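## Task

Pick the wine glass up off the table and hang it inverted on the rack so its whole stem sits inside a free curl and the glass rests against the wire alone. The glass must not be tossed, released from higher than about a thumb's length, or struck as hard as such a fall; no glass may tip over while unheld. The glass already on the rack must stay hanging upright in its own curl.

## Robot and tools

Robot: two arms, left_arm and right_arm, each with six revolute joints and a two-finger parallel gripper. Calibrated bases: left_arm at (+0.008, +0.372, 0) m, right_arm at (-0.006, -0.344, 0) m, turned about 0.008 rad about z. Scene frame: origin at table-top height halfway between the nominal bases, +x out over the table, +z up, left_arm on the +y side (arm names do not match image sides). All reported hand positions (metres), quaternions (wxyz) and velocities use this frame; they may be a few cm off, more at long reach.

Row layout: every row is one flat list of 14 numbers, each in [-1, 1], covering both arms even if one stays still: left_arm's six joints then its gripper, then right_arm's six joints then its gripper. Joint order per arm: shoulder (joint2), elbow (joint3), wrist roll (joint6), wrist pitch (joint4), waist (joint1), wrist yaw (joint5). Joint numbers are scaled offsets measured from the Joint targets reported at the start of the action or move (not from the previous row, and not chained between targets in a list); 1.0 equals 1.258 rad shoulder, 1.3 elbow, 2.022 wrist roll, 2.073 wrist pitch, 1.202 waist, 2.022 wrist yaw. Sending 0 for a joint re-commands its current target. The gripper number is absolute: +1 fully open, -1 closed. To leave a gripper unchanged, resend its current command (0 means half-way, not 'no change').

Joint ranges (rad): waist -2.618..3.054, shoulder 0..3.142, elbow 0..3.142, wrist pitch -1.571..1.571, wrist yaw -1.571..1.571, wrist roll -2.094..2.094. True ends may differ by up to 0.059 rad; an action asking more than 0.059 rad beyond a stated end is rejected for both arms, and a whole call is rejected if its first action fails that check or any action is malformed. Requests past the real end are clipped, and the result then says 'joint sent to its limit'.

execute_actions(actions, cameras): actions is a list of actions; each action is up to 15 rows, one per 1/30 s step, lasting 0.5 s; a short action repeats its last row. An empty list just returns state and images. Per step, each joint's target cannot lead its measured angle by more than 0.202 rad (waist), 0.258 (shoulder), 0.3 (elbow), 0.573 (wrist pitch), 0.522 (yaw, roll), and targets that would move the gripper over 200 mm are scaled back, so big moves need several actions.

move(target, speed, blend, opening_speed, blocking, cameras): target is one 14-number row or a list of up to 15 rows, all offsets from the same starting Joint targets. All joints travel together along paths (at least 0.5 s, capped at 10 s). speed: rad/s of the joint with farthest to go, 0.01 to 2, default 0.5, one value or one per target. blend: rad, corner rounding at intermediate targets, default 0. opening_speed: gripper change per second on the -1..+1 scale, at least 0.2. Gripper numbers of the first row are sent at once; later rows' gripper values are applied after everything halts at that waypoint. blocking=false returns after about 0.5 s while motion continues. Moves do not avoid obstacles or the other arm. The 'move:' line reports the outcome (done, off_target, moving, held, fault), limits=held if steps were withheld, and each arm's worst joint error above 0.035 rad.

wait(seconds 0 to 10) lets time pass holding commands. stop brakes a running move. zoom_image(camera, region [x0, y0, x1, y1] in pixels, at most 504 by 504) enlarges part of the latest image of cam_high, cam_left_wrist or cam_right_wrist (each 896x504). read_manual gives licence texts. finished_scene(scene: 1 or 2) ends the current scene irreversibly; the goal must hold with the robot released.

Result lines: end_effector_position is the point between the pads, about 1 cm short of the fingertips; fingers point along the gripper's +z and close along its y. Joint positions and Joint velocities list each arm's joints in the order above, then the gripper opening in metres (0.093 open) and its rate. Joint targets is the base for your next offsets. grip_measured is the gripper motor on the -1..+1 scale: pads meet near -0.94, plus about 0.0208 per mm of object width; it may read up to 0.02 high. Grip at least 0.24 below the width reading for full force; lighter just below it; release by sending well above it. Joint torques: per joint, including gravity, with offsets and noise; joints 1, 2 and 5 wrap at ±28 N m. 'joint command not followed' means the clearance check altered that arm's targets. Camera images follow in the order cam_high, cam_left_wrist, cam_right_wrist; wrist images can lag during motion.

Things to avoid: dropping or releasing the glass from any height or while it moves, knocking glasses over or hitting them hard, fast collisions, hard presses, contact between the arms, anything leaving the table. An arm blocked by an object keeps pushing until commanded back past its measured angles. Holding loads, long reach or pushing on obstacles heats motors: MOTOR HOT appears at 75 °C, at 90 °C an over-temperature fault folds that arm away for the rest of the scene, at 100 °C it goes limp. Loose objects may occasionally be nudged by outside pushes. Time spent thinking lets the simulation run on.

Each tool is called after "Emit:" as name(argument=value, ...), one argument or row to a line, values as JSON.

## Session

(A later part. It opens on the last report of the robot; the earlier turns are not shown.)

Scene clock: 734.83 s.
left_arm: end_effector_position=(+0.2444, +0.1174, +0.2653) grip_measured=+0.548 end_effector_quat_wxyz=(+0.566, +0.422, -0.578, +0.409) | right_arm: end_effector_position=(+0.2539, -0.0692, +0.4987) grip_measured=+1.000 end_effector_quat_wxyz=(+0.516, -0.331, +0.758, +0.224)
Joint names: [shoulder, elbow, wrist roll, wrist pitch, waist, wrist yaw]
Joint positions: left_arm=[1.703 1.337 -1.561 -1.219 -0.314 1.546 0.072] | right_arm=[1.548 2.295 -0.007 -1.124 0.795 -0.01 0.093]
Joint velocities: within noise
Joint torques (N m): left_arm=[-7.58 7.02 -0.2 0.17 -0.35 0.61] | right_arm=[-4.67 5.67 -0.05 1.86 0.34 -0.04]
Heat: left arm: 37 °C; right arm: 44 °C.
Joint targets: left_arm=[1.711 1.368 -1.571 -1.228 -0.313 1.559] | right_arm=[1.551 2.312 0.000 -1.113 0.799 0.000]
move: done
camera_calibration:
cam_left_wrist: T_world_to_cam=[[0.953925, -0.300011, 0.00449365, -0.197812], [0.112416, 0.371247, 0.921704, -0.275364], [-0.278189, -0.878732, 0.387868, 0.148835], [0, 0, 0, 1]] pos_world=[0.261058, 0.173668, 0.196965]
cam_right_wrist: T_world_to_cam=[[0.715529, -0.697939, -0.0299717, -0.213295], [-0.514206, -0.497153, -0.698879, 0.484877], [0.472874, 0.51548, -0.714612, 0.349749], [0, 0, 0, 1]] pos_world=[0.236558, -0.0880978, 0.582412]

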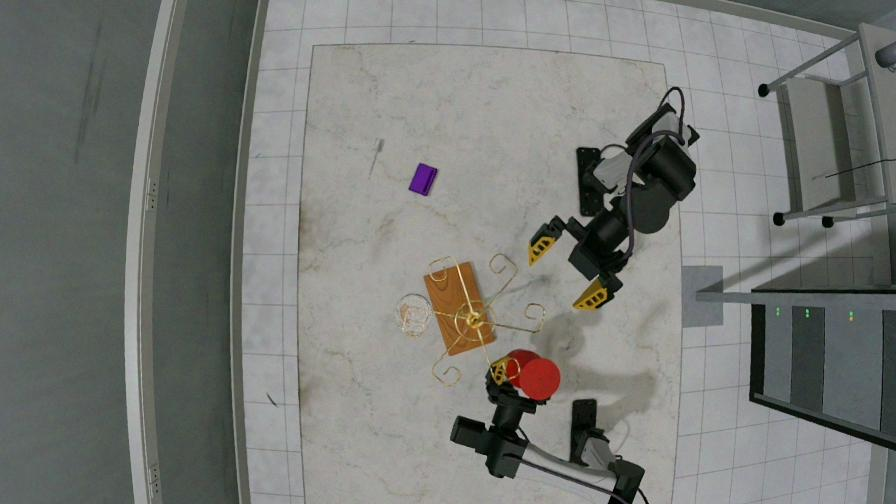

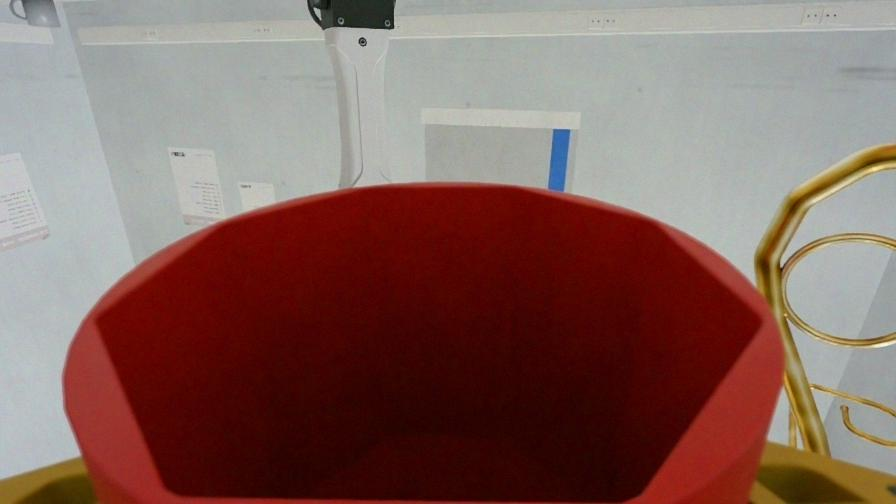

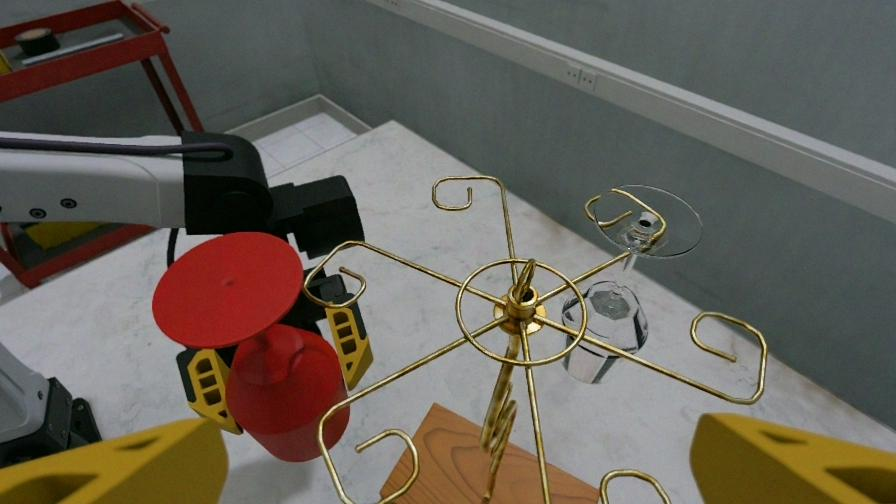

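Emit:
move(
  target=[0.1145,0.1358,0,-0.0156,-0.1182,0,0.4,0,0,0,0,0,0,1],
  speed=0.3,
)

Emit:
zoom_image(
  camera="cam_high",
  region=[440, 300, 560, 400],
)

Emit:
zoom_image(
  camera="cam_right_wrist",
  region=[180, 180, 500, 500],
)

Scene clock: 770.23 s.
left_arm: end_effector_position=(+0.2411, +0.0700, +0.2649) grip_measured=+0.548 end_effector_quat_wxyz=(+0.594, +0.381, -0.606, +0.367) | right_arm: end_effector_position=(+0.2539, -0.0692, +0.4987) grip_measured=+1.000 end_effector_quat_wxyz=(+0.516, -0.331, +0.758, +0.224)
Joint names: [shoulder, elbow, wrist roll, wrist pitch, waist, wrist yaw]
Joint positions: left_arm=[1.848 1.512 -1.562 -1.25 -0.454 1.546 0.072] | right_arm=[1.548 2.295 -0.007 -1.124 0.795 -0.01 0.093]
Joint velocities: within noise
Joint torques (N m): left_arm=[-9.03 7.24 -0.2 0.15 -0.49 0.65] | right_arm=[-4.6 5.86 -0.06 1.91 0.25 -0.09]
Heat: left arm: 38 °C; right arm: 45 °C.
Joint targets: left_arm=[1.855 1.545 -1.571 -1.261 -0.455 1.559] | right_arm=[1.551 2.312 0.000 -1.113 0.799 0.000]
move: done
camera_calibration:
cam_left_wrist: T_world_to_cam=[[0.902742, -0.430177, 0.00220518, -0.186782], [0.165009, 0.351003, 0.92172, -0.268326], [-0.397277, -0.831712, 0.387849, 0.13181], [0, 0, 0, 1]] pos_world=[0.265257, 0.123462, 0.196611]
cam_right_wrist: T_world_to_cam=[[0.715529, -0.697939, -0.0299717, -0.213295], [-0.514206, -0.497153, -0.698879, 0.484877], [0.472874, 0.51548, -0.714612, 0.349749], [0, 0, 0, 1]] pos_world=[0.236558, -0.0880978, 0.582412]

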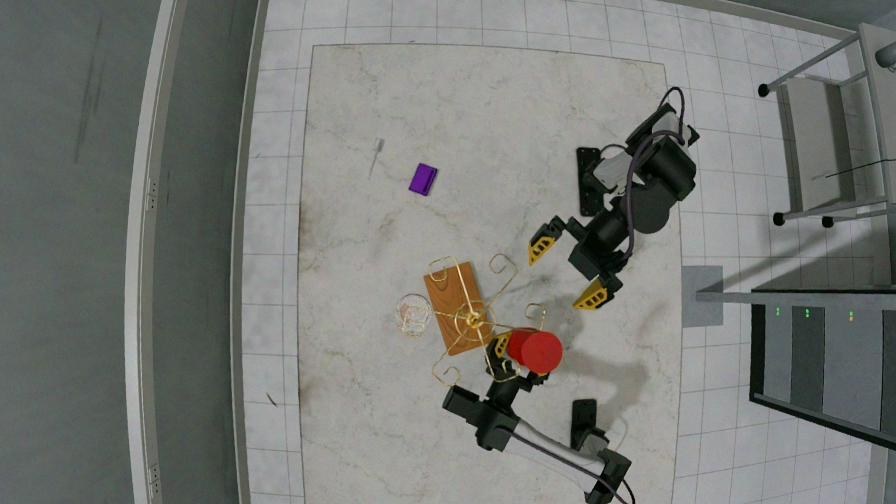

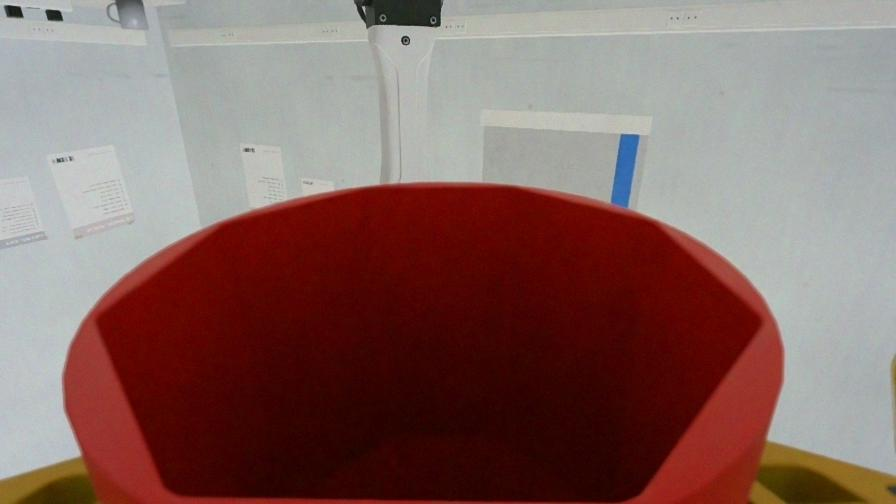

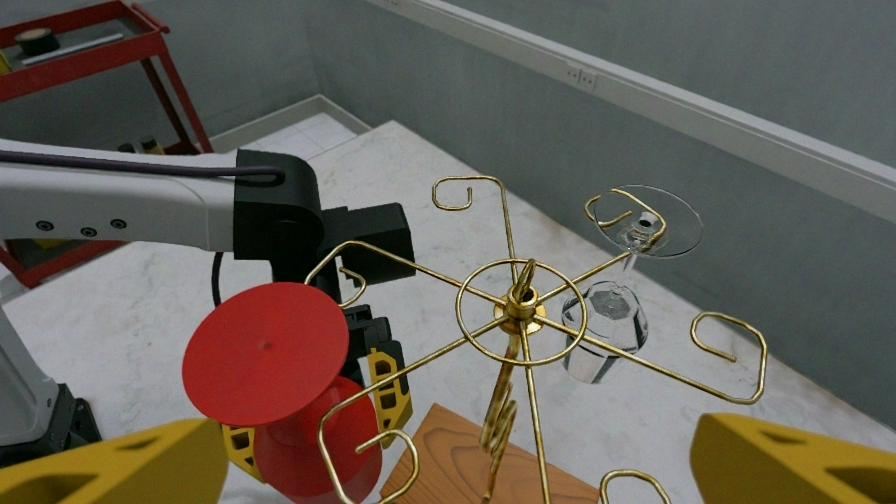

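Scaled by 4.200 from the camera's 896x504 image, which has a finer 1280x720 frame.

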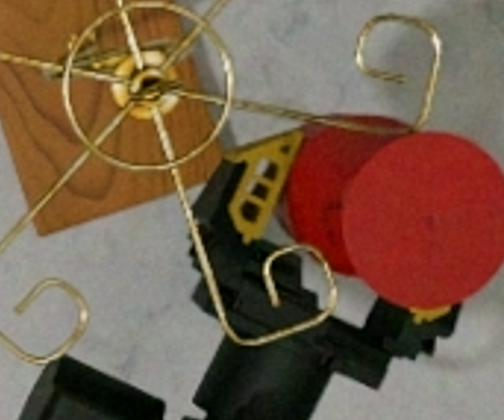

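Scaled by 1.575 from the camera's 896x504 image, which has a finer 1280x720 frame.

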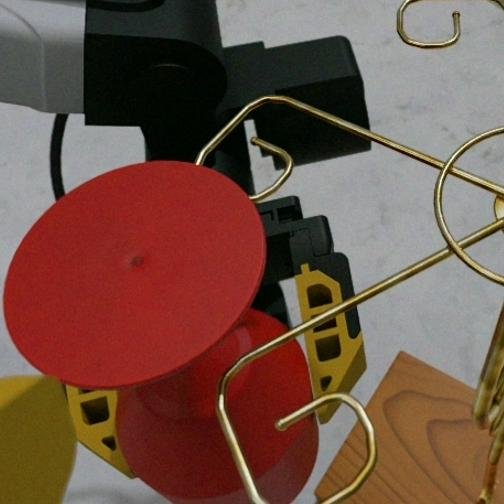

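Emit:
move(
  target=[0.1709,0.2304,0,-0.0407,0.0409,0,0.4,0,0,0,0,0,0,1],
  speed=0.2,
)

Emit:
zoom_image(
  camera="cam_high",
  region=[440, 300, 560, 400],
)

Emit:
zoom_image(
  camera="cam_right_wrist",
  region=[250, 180, 570, 500],
)

Scene clock: 807.43 s.
left_arm: end_effector_position=(+0.3030, +0.0590, +0.2657) grip_measured=+0.548 end_effector_quat_wxyz=(+0.585, +0.394, -0.598, +0.381) | right_arm: end_effector_position=(+0.2539, -0.0692, +0.4987) grip_measured=+1.000 end_effector_quat_wxyz=(+0.516, -0.331, +0.758, +0.224)
Joint names: [shoulder, elbow, wrist roll, wrist pitch, waist, wrist yaw]
Joint positions: left_arm=[2.062 1.813 -1.562 -1.335 -0.411 1.546 0.072] | right_arm=[1.548 2.295 -0.007 -1.124 0.795 -0.01 0.093]
Joint velocities: within noise
Joint torques (N m): left_arm=[-11 7.28 -0.15 0.16 0.02 0.63] | right_arm=[-4.68 5.86 -0.02 1.89 0.31 -0.06]
Heat: left arm: 41 °C; right arm: 45 °C.
Joint targets: left_arm=[2.070 1.844 -1.571 -1.345 -0.406 1.559] | right_arm=[1.551 2.312 0.000 -1.113 0.799 0.000]
move: done
camera_calibration:
cam_left_wrist: T_world_to_cam=[[0.920587, -0.390512, 0.00449402, -0.255808], [0.147657, 0.35869, 0.921704, -0.270608], [-0.361548, -0.847845, 0.387867, 0.137107], [0, 0, 0, 1]] pos_world=[0.325022, 0.113414, 0.197391]
cam_right_wrist: T_world_to_cam=[[0.715529, -0.697939, -0.0299717, -0.213295], [-0.514206, -0.497153, -0.698879, 0.484877], [0.472874, 0.51548, -0.714612, 0.349749], [0, 0, 0, 1]] pos_world=[0.236558, -0.0880978, 0.582412]

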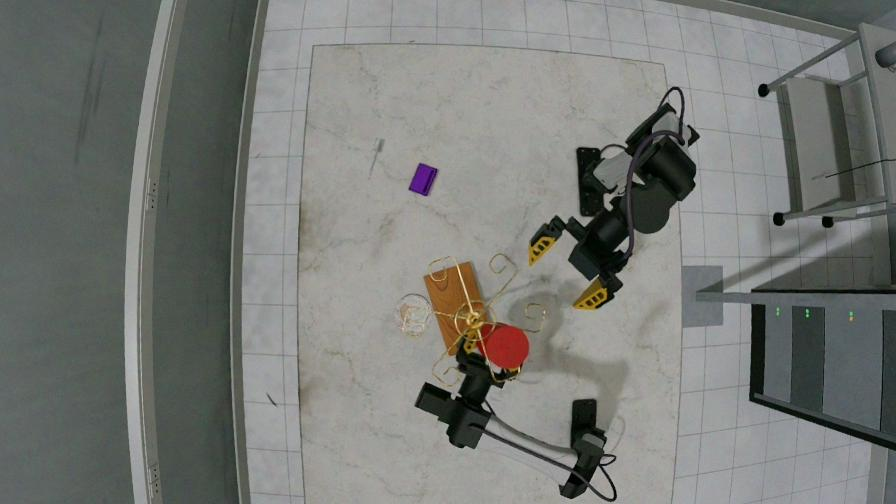

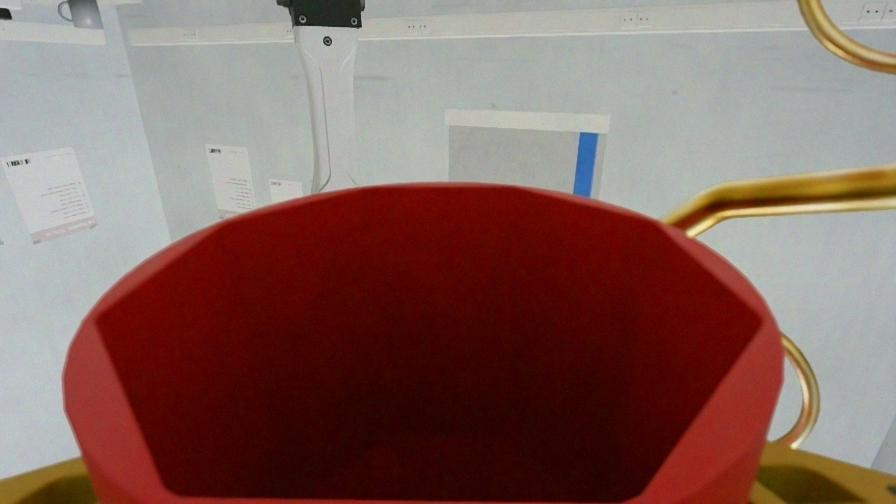

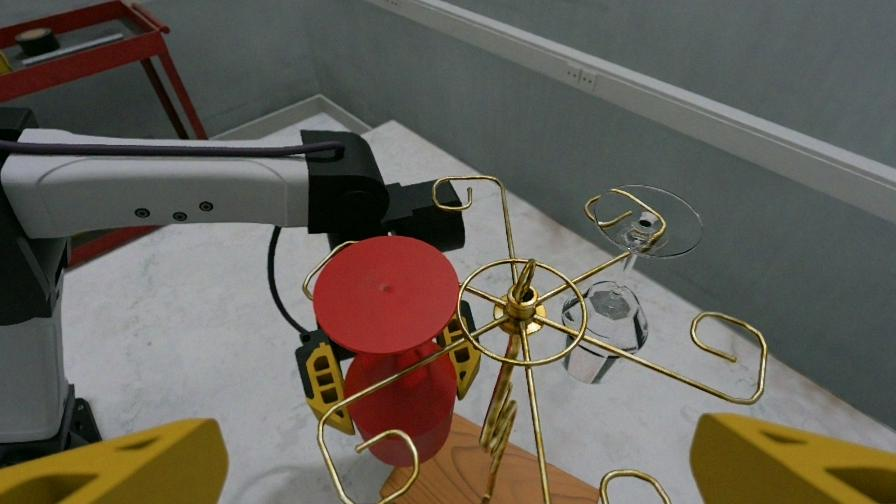

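Scaled by 4.200 from the camera's 896x504 image, which has a finer 1280x720 frame.

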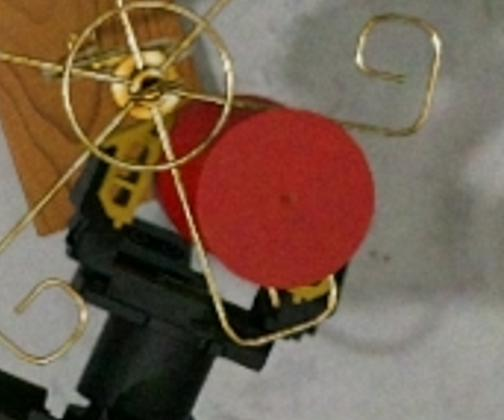

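Scaled by 1.575 from the camera's 896x504 image, which has a finer 1280x720 frame.

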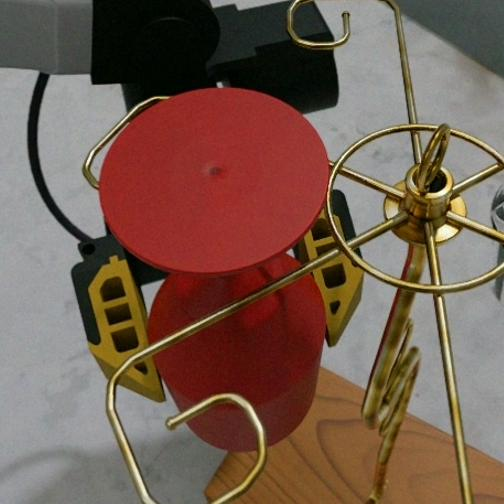

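Emit:
move(
  target=[0,0,0,0,0.0582,0,0.4,0,0,0,0,0,0,1],
  speed=0.15,
)

Emit:
zoom_image(
  camera="cam_high",
  region=[440, 300, 560, 400],
)

Emit:
zoom_image(
  camera="cam_right_wrist",
  region=[250, 180, 570, 500],
)

Scene clock: 844.70 s.
left_arm: end_effector_position=(+0.3250, +0.0815, +0.2658) grip_measured=+0.548 end_effector_quat_wxyz=(+0.571, +0.416, -0.583, +0.402) | right_arm: end_effector_position=(+0.2539, -0.0692, +0.4987) grip_measured=+1.000 end_effector_quat_wxyz=(+0.516, -0.331, +0.758, +0.224)
Joint names: [shoulder, elbow, wrist roll, wrist pitch, waist, wrist yaw]
Joint positions: left_arm=[2.062 1.813 -1.562 -1.337 -0.337 1.546 0.072] | right_arm=[1.548 2.295 -0.007 -1.124 0.795 -0.01 0.093]
Joint velocities: within noise
Joint torques (N m): left_arm=[-11.15 7.09 -0.15 0.14 -0.17 0.72] | right_arm=[-4.77 5.85 -0.02 1.89 0.27 -0.06]
Heat: left arm: 44 °C; right arm: 45 °C.
Joint targets: left_arm=[2.070 1.844 -1.571 -1.345 -0.336 1.559] | right_arm=[1.551 2.312 0.000 -1.113 0.799 0.000]
move: done
camera_calibration:
cam_left_wrist: T_world_to_cam=[[0.946701, -0.3221, 0.00296821, -0.280911], [0.122339, 0.368067, 0.921716, -0.274549], [-0.297977, -0.872226, 0.387855, 0.145412], [0, 0, 0, 1]] pos_world=[0.342857, 0.137403, 0.197491]
cam_right_wrist: T_world_to_cam=[[0.715529, -0.697939, -0.0299717, -0.213295], [-0.514206, -0.497153, -0.698879, 0.484877], [0.472874, 0.51548, -0.714612, 0.349749], [0, 0, 0, 1]] pos_world=[0.236558, -0.0880978, 0.582412]

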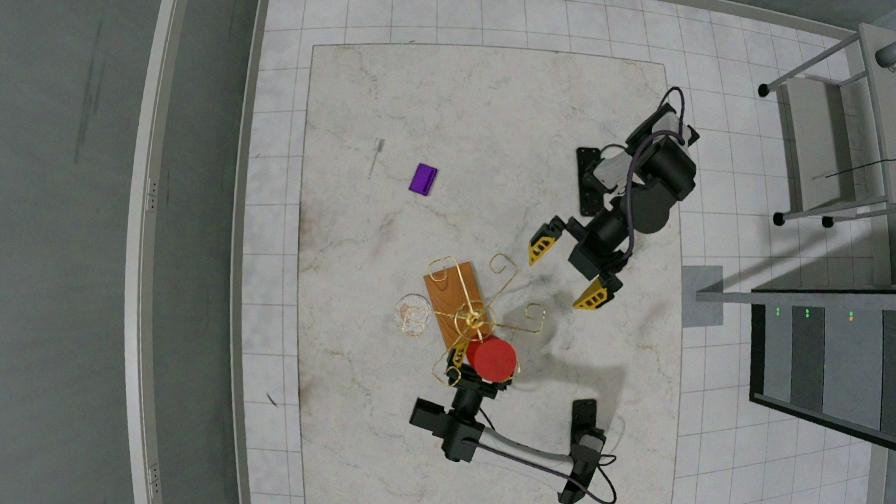

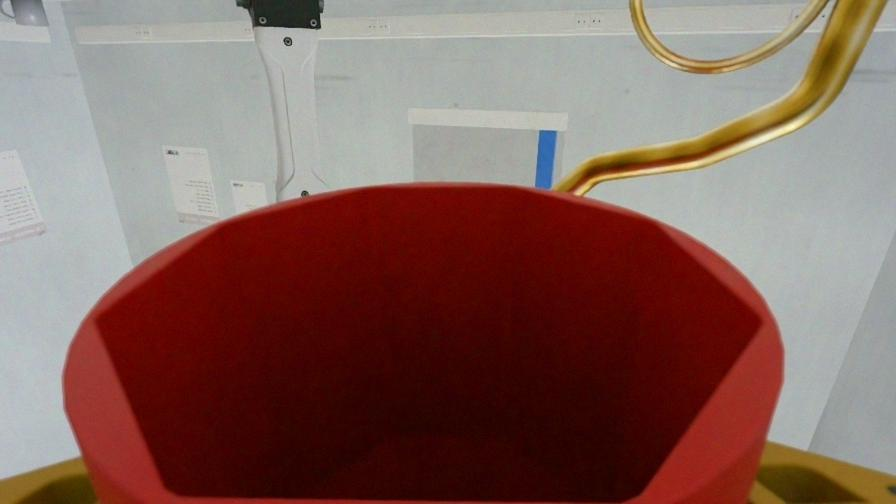

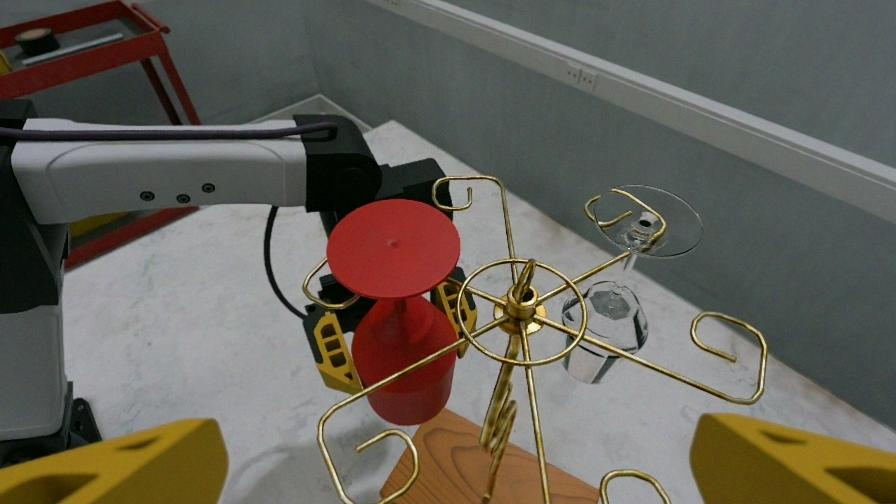

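Scaled by 4.200 from the camera's 896x504 image, which has a finer 1280x720 frame.

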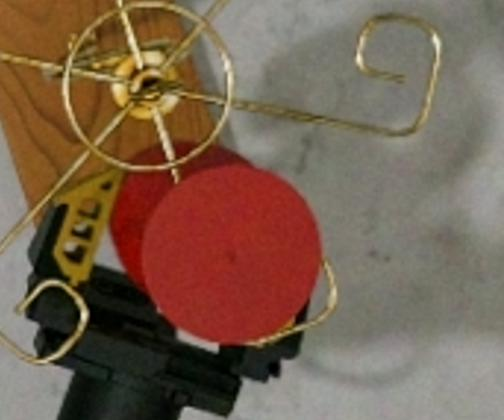

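Scaled by 1.575 from the camera's 896x504 image, which has a finer 1280x720 frame.

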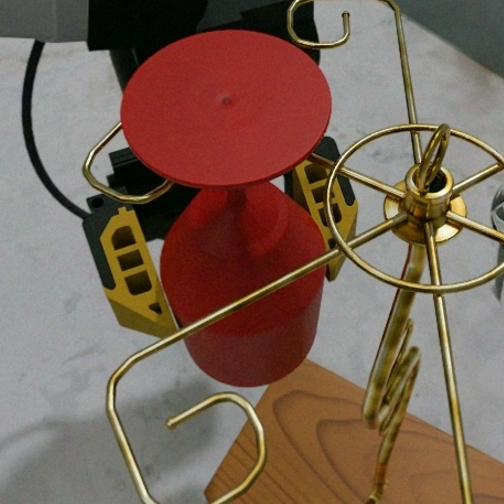

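Emit:
move(
  target=[-0.0215,-0.031,0,0.0063,0,0,0.4,0,0,0,0,0,0,1],
  speed=0.15,
  cameras=["cam_high"],
)

Emit:
zoom_image(
  camera="cam_high",
  region=[440, 300, 560, 400],
)

Scene clock: 881.43 s.
left_arm: end_effector_position=(+0.3250, +0.0815, +0.2658) grip_measured=+0.548 end_effector_quat_wxyz=(+0.571, +0.416, -0.583, +0.401) | right_arm: end_effector_position=(+0.2539, -0.0692, +0.4987) grip_measured=+1.000 end_effector_quat_wxyz=(+0.516, -0.331, +0.758, +0.224)
Joint names: [shoulder, elbow, wrist roll, wrist pitch, waist, wrist yaw]
Joint positions: left_arm=[2.062 1.813 -1.562 -1.337 -0.337 1.546 0.072] | right_arm=[1.548 2.295 -0.007 -1.124 0.795 -0.01 0.093]
Joint velocities: within noise
Joint torques (N m): left_arm=[-13.56 3.88 -0.17 0.23 -0.16 0.65] | right_arm=[-4.62 5.79 -0.05 1.87 0.35 -0.07]
Heat: left arm: 46 °C; right arm: 46 °C.
Joint targets: left_arm=[2.043 1.804 -1.571 -1.332 -0.336 1.559] | right_arm=[1.551 2.312 0.000 -1.113 0.799 0.000]
move: done
Images, in order (width x height): cam_high 896x504.

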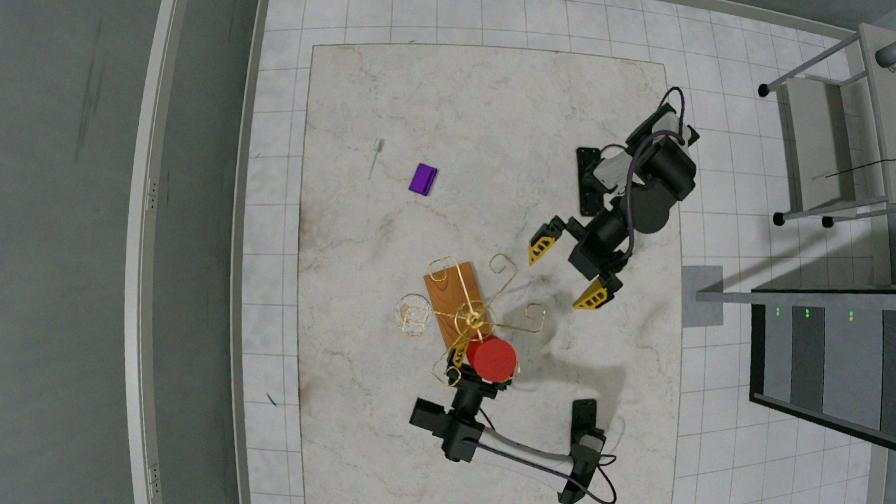

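Scaled by 4.200 from the camera's 896x504 image, which has a finer 1280x720 frame.

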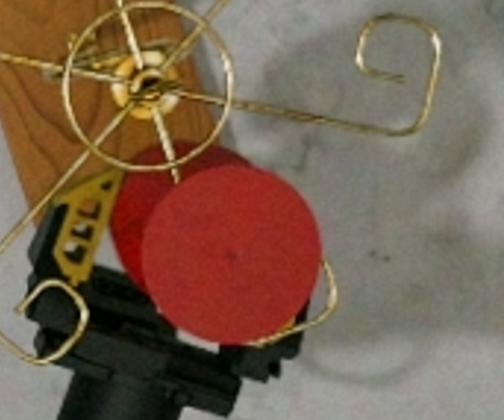

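Emit:
move(
  target=[-0.009,-0.011,0,0.003,0,0,0.4,0,0,0,0,0,0,1],
  speed=0.15,
  cameras=[],
)

Scene clock: 896.33 s.
left_arm: end_effector_position=(+0.3237, +0.0820, +0.2618) grip_measured=+0.548 end_effector_quat_wxyz=(+0.574, +0.420, -0.580, +0.397) | right_arm: end_effector_position=(+0.2539, -0.0692, +0.4987) grip_measured=+1.000 end_effector_quat_wxyz=(+0.516, -0.331, +0.758, +0.224)
Joint names: [shoulder, elbow, wrist roll, wrist pitch, waist, wrist yaw]
Joint positions: left_arm=[2.062 1.797 -1.562 -1.337 -0.337 1.546 0.072] | right_arm=[1.548 2.295 -0.007 -1.124 0.795 -0.01 0.093]
Joint velocities: within noise
Joint torques (N m): left_arm=[-14.69 4.16 -0.15 0.31 -0.17 0.67] | right_arm=[-4.68 5.9 -0.01 1.89 0.28 -0.09]
Heat: left arm: 49 °C; right arm: 46 °C.
Joint targets: left_arm=[2.031 1.790 -1.571 -1.326 -0.336 1.559] | right_arm=[1.551 2.312 0.000 -1.113 0.799 0.000]
move: done
No camera images: "cameras" was empty.

Emit:
move(
  target=[-0.012,0,0,0.005,0,0,0.4,0,0,0,0,0,0,1],
  speed=0.15,
)

Emit:
zoom_image(
  camera="cam_right_wrist",
  region=[280, 180, 500, 400],
)

Scene clock: 903.40 s.
left_arm: end_effector_position=(+0.3243, +0.0818, +0.2617) grip_measured=+0.548 end_effector_quat_wxyz=(+0.573, +0.418, -0.581, +0.399) | right_arm: end_effector_position=(+0.2539, -0.0692, +0.4987) grip_measured=+1.000 end_effector_quat_wxyz=(+0.516, -0.331, +0.758, +0.224)
Joint names: [shoulder, elbow, wrist roll, wrist pitch, waist, wrist yaw]
Joint positions: left_arm=[2.062 1.797 -1.562 -1.329 -0.337 1.546 0.072] | right_arm=[1.548 2.295 -0.007 -1.124 0.795 -0.01 0.093]
Joint velocities: within noise
Joint torques (N m): left_arm=[-16.28 4.04 -0.18 0.33 -0.46 0.68] | right_arm=[-4.62 5.74 -0.03 1.87 0.27 -0.08]
Heat: left arm: 50 °C; right arm: 46 °C.
Joint targets: left_arm=[2.016 1.790 -1.571 -1.315 -0.336 1.559] | right_arm=[1.551 2.312 0.000 -1.113 0.799 0.000]
move: off_target (left_arm); left_arm: the shoulder is farthest, 0.046 rad from its target
camera_calibration:
cam_left_wrist: T_world_to_cam=[[0.946689, -0.322096, -0.00580522, -0.277843], [0.129968, 0.365383, 0.921739, -0.273014], [-0.294767, -0.873355, 0.387767, 0.146093], [0, 0, 0, 1]] pos_world=[0.341577, 0.137853, 0.193385]
cam_right_wrist: T_world_to_cam=[[0.715529, -0.697939, -0.0299717, -0.213295], [-0.514206, -0.497153, -0.698879, 0.484877], [0.472874, 0.51548, -0.714612, 0.349749], [0, 0, 0, 1]] pos_world=[0.236558, -0.0880978, 0.582412]

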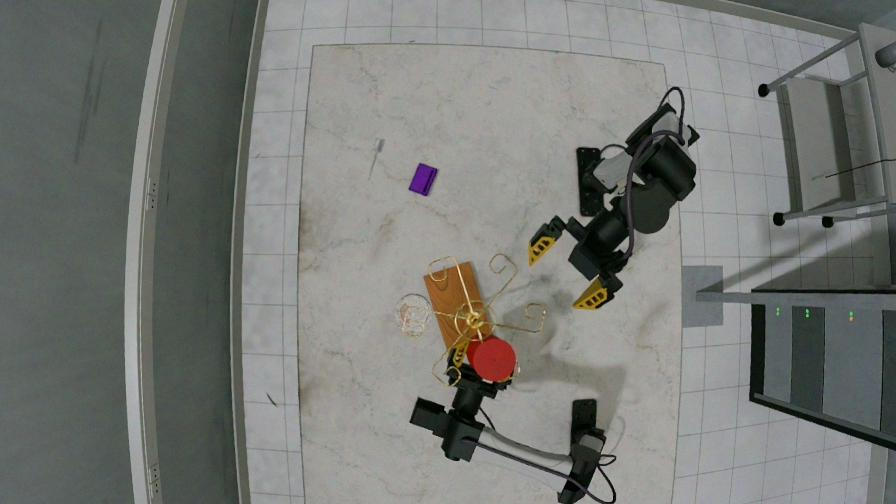

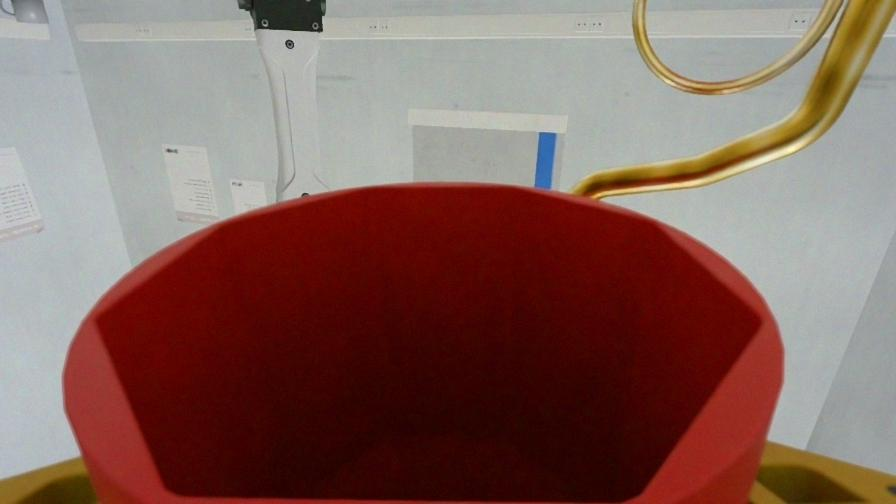

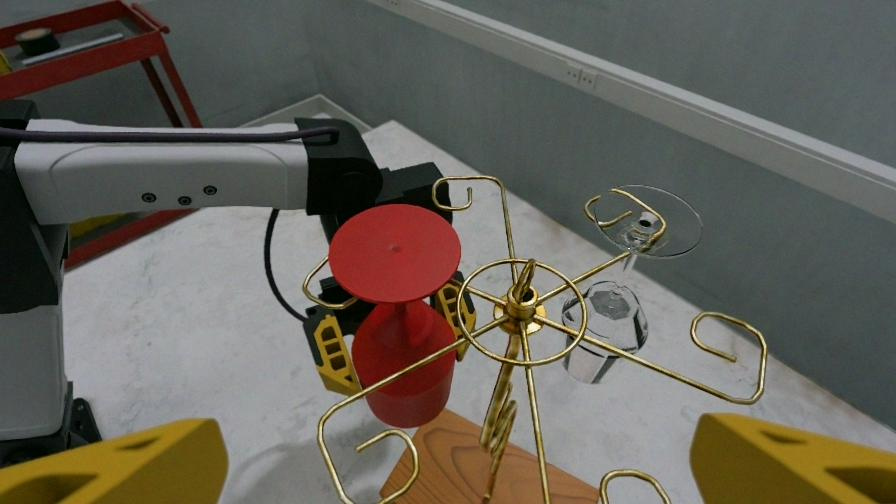

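Scaled by 2.291 from the camera's 896x504 image, which has a finer 1280x720 frame.

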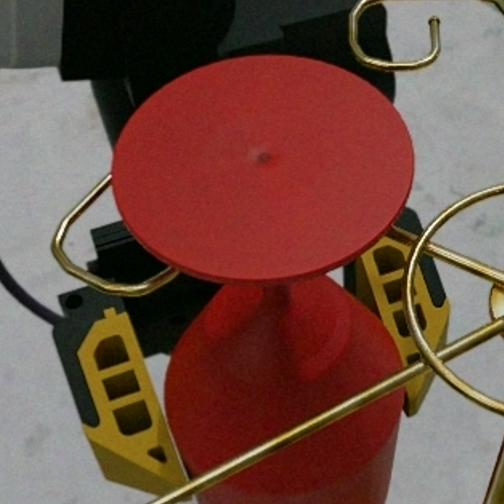

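Emit:
move(
  target=[-0.004,0,0,0,-0.012,0,0.4,0,0,0,0,0,0,1],
  speed=0.15,
  cameras=["cam_high"],
)

Emit:
zoom_image(
  camera="cam_high",
  region=[440, 300, 560, 400],
)

Scene clock: 914.30 s.
left_arm: end_effector_position=(+0.3219, +0.0790, +0.2617) grip_measured=+0.548 end_effector_quat_wxyz=(+0.574, +0.415, -0.583, +0.397) | right_arm: end_effector_position=(+0.2539, -0.0692, +0.4987) grip_measured=+1.000 end_effector_quat_wxyz=(+0.516, -0.331, +0.758, +0.224)
Joint names: [shoulder, elbow, wrist roll, wrist pitch, waist, wrist yaw]
Joint positions: left_arm=[2.062 1.797 -1.562 -1.327 -0.346 1.546 0.072] | right_arm=[1.548 2.295 -0.007 -1.124 0.795 -0.01 0.093]
Joint velocities: within noise
Joint torques (N m): left_arm=[-16.59 4.08 -0.12 0.35 -0.73 0.69] | right_arm=[-4.79 5.91 -0.01 1.89 0.24 -0.06]
Heat: left arm: 54 °C; right arm: 46 °C.
Joint targets: left_arm=[2.011 1.790 -1.571 -1.316 -0.351 1.559] | right_arm=[1.551 2.312 0.000 -1.113 0.799 0.000]
move: off_target (left_arm); left_arm: the shoulder is farthest, 0.051 rad from its target
Images, in order (width x height): cam_high 896x504.

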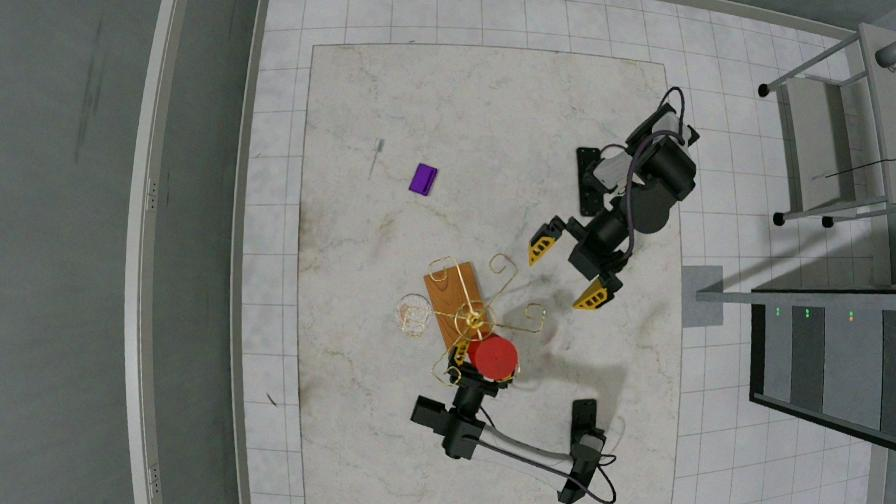

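Scaled by 4.200 from the camera's 896x504 image, which has a finer 1280x720 frame.

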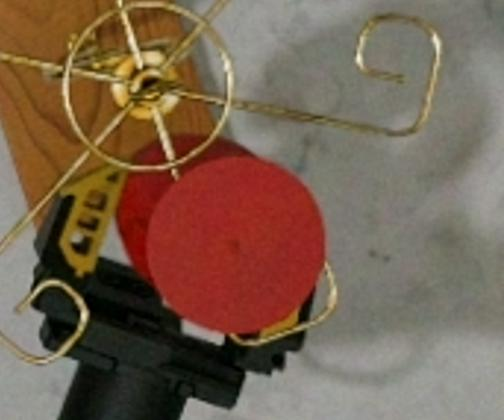

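Emit:
move(
  target=[-0.0445,-0.0508,0,0.0094,0.0316,0,0.4,0,0,0,0,0,0,1],
  speed=0.1,
)

Emit:
zoom_image(
  camera="cam_high",
  region=[440, 300, 560, 400],
)

Emit:
zoom_image(
  camera="cam_right_wrist",
  region=[280, 180, 500, 400],
)

Scene clock: 934.87 s.
left_arm: end_effector_position=(+0.3179, +0.0922, +0.2664) grip_measured=+0.548 end_effector_quat_wxyz=(+0.566, +0.421, -0.579, +0.408) | right_arm: end_effector_position=(+0.2539, -0.0692, +0.4987) grip_measured=+1.000 end_effector_quat_wxyz=(+0.516, -0.331, +0.758, +0.224)
Joint names: [shoulder, elbow, wrist roll, wrist pitch, waist, wrist yaw]
Joint positions: left_arm=[2.005 1.731 -1.562 -1.309 -0.317 1.546 0.072] | right_arm=[1.548 2.295 -0.007 -1.124 0.795 -0.01 0.093]
Joint velocities: within noise
Joint torques (N m): left_arm=[-15.98 4.07 -0.21 0.33 -0.21 0.73] | right_arm=[-4.48 5.81 -0.04 1.86 0.28 -0.07]
Heat: left arm: 59 °C; right arm: 46 °C.
Joint targets: left_arm=[1.955 1.723 -1.571 -1.296 -0.313 1.559] | right_arm=[1.551 2.312 0.000 -1.113 0.799 0.000]
move: off_target (left_arm); left_arm: the shoulder is farthest, 0.049 rad from its target
camera_calibration:
cam_left_wrist: T_world_to_cam=[[0.953008, -0.302891, 0.00563837, -0.275279], [0.112535, 0.371235, 0.921694, -0.275373], [-0.281266, -0.877748, 0.387876, 0.147597], [0, 0, 0, 1]] pos_world=[0.334847, 0.148402, 0.198112]
cam_right_wrist: T_world_to_cam=[[0.715529, -0.697939, -0.0299717, -0.213295], [-0.514206, -0.497153, -0.698879, 0.484877], [0.472874, 0.51548, -0.714612, 0.349749], [0, 0, 0, 1]] pos_world=[0.236558, -0.0880978, 0.582412]

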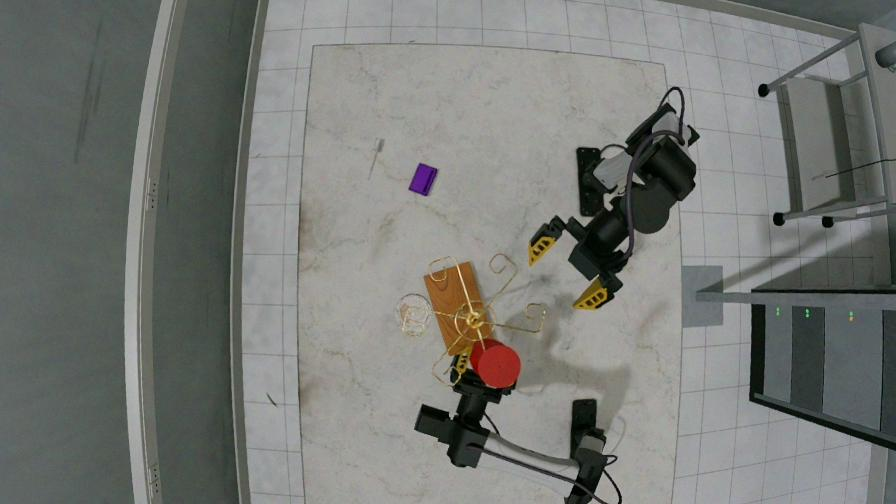

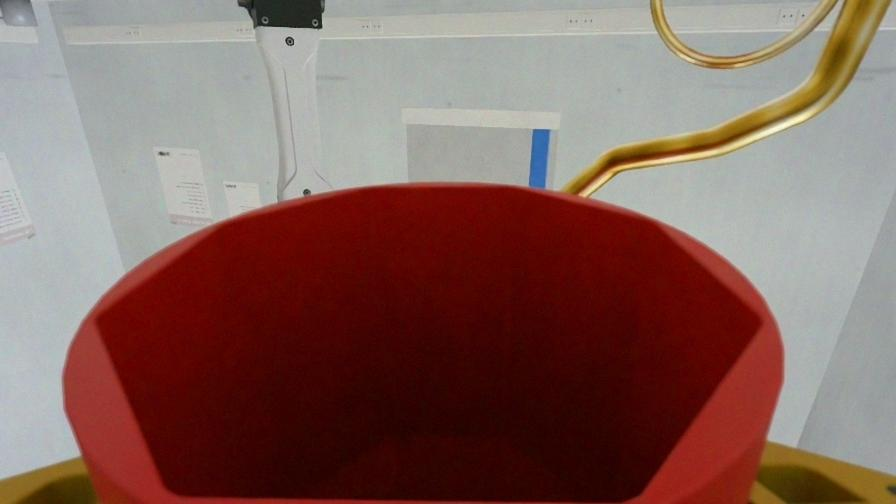

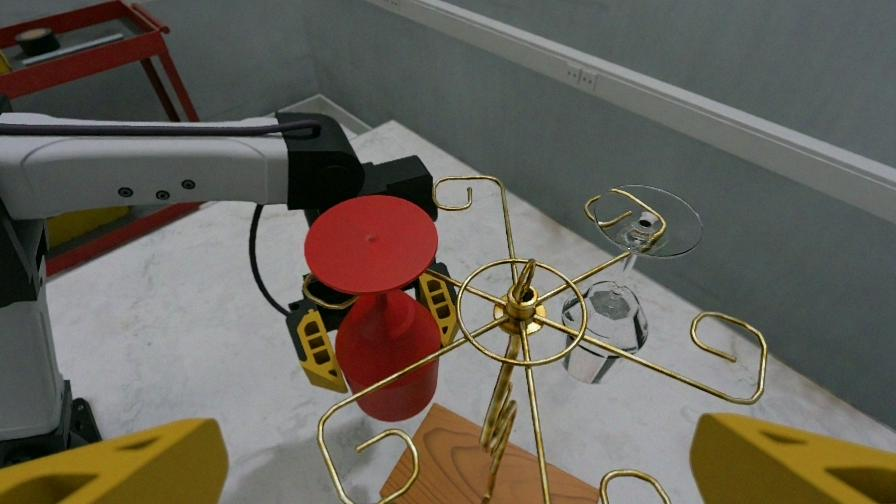

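Scaled by 4.200 from the camera's 896x504 image, which has a finer 1280x720 frame.

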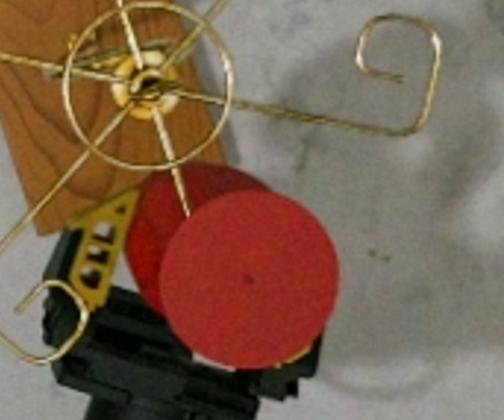

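Scaled by 2.291 from the camera's 896x504 image, which has a finer 1280x720 frame.

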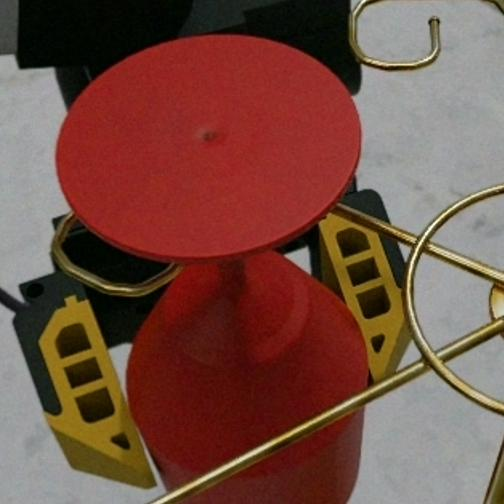

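Emit:
move(
  target=[-0.0517,-0.0715,0,0.0154,0.0354,0,0.4,0,0,0,0,0,0,1],
  speed=0.1,
)

Emit:
zoom_image(
  camera="cam_high",
  region=[440, 300, 560, 400],
)

Emit:
zoom_image(
  camera="cam_right_wrist",
  region=[250, 160, 470, 380],
)

Scene clock: 968.80 s.
left_arm: end_effector_position=(+0.3141, +0.1101, +0.2669) grip_measured=+0.548 end_effector_quat_wxyz=(+0.556, +0.431, -0.572, +0.422) | right_arm: end_effector_position=(+0.2539, -0.0692, +0.4987) grip_measured=+1.000 end_effector_quat_wxyz=(+0.516, -0.331, +0.758, +0.224)
Joint names: [shoulder, elbow, wrist roll, wrist pitch, waist, wrist yaw]
Joint positions: left_arm=[1.937 1.638 -1.562 -1.277 -0.275 1.546 0.072] | right_arm=[1.548 2.295 -0.007 -1.124 0.795 -0.01 0.093]
Joint velocities: within noise
Joint torques (N m): left_arm=[-15.04 4.03 -0.17 0.37 0.1 0.67] | right_arm=[-4.52 5.81 -0.05 1.88 0.31 -0.05]
Heat: left arm: 61 °C; right arm: 46 °C.
Joint targets: left_arm=[1.890 1.631 -1.571 -1.264 -0.270 1.559] | right_arm=[1.551 2.312 0.000 -1.113 0.799 0.000]
move: off_target (left_arm); left_arm: the shoulder is farthest, 0.047 rad from its target
camera_calibration:
cam_left_wrist: T_world_to_cam=[[0.96502, -0.261894, 0.0121228, -0.276209], [0.0908243, 0.377328, 0.921615, -0.275833], [-0.24594, -0.888277, 0.387916, 0.15209], [0, 0, 0, 1]] pos_world=[0.329004, 0.16684, 0.198563]
cam_right_wrist: T_world_to_cam=[[0.715529, -0.697939, -0.0299717, -0.213295], [-0.514206, -0.497153, -0.698879, 0.484877], [0.472874, 0.51548, -0.714612, 0.349749], [0, 0, 0, 1]] pos_world=[0.236558, -0.0880978, 0.582412]

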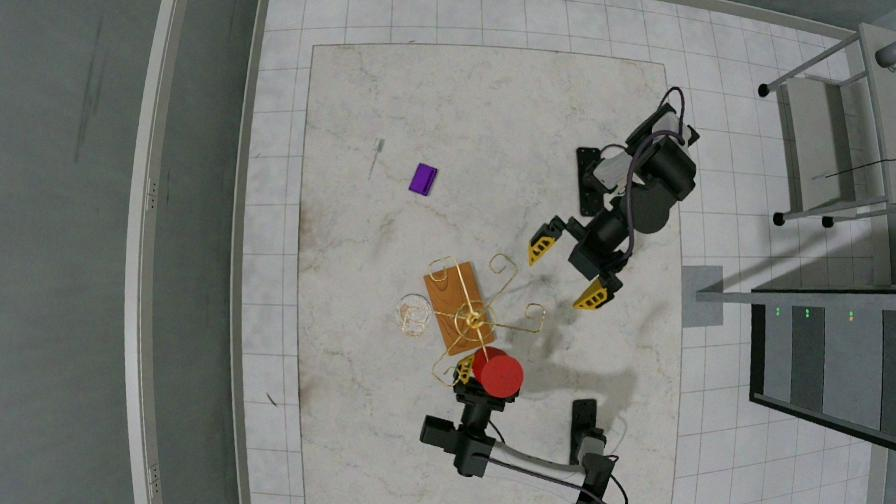

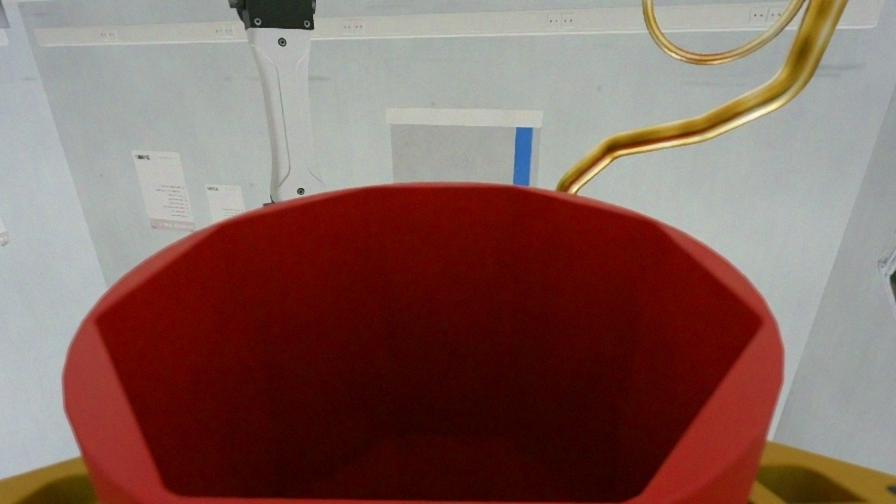

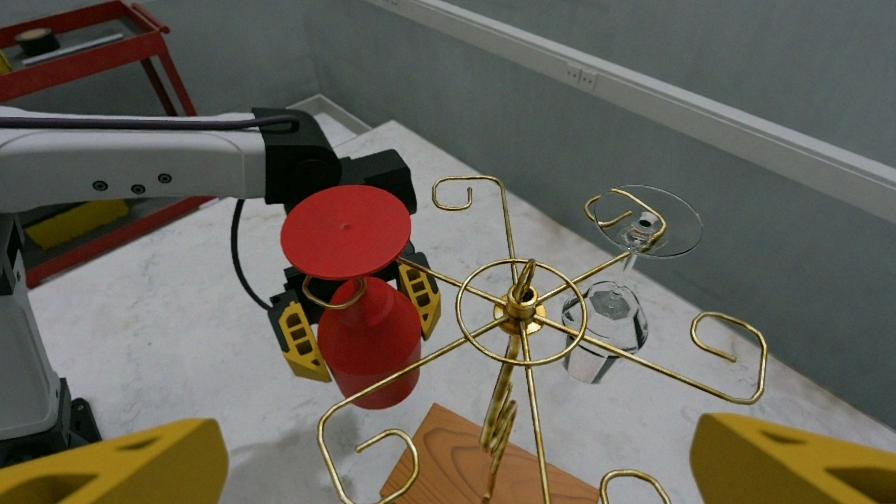

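Scaled by 4.200 from the camera's 896x504 image, which has a finer 1280x720 frame.

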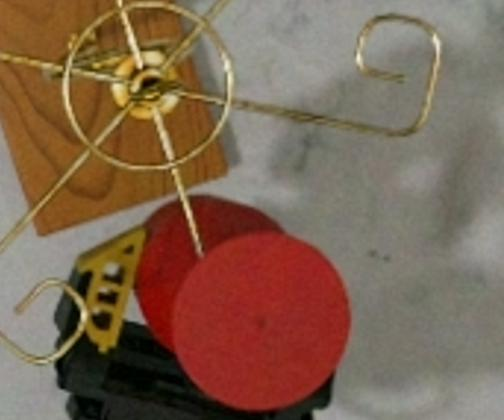

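Scaled by 2.291 from the camera's 896x504 image, which has a finer 1280x720 frame.

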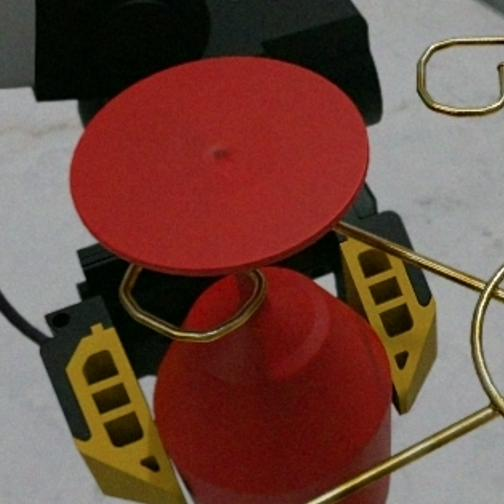

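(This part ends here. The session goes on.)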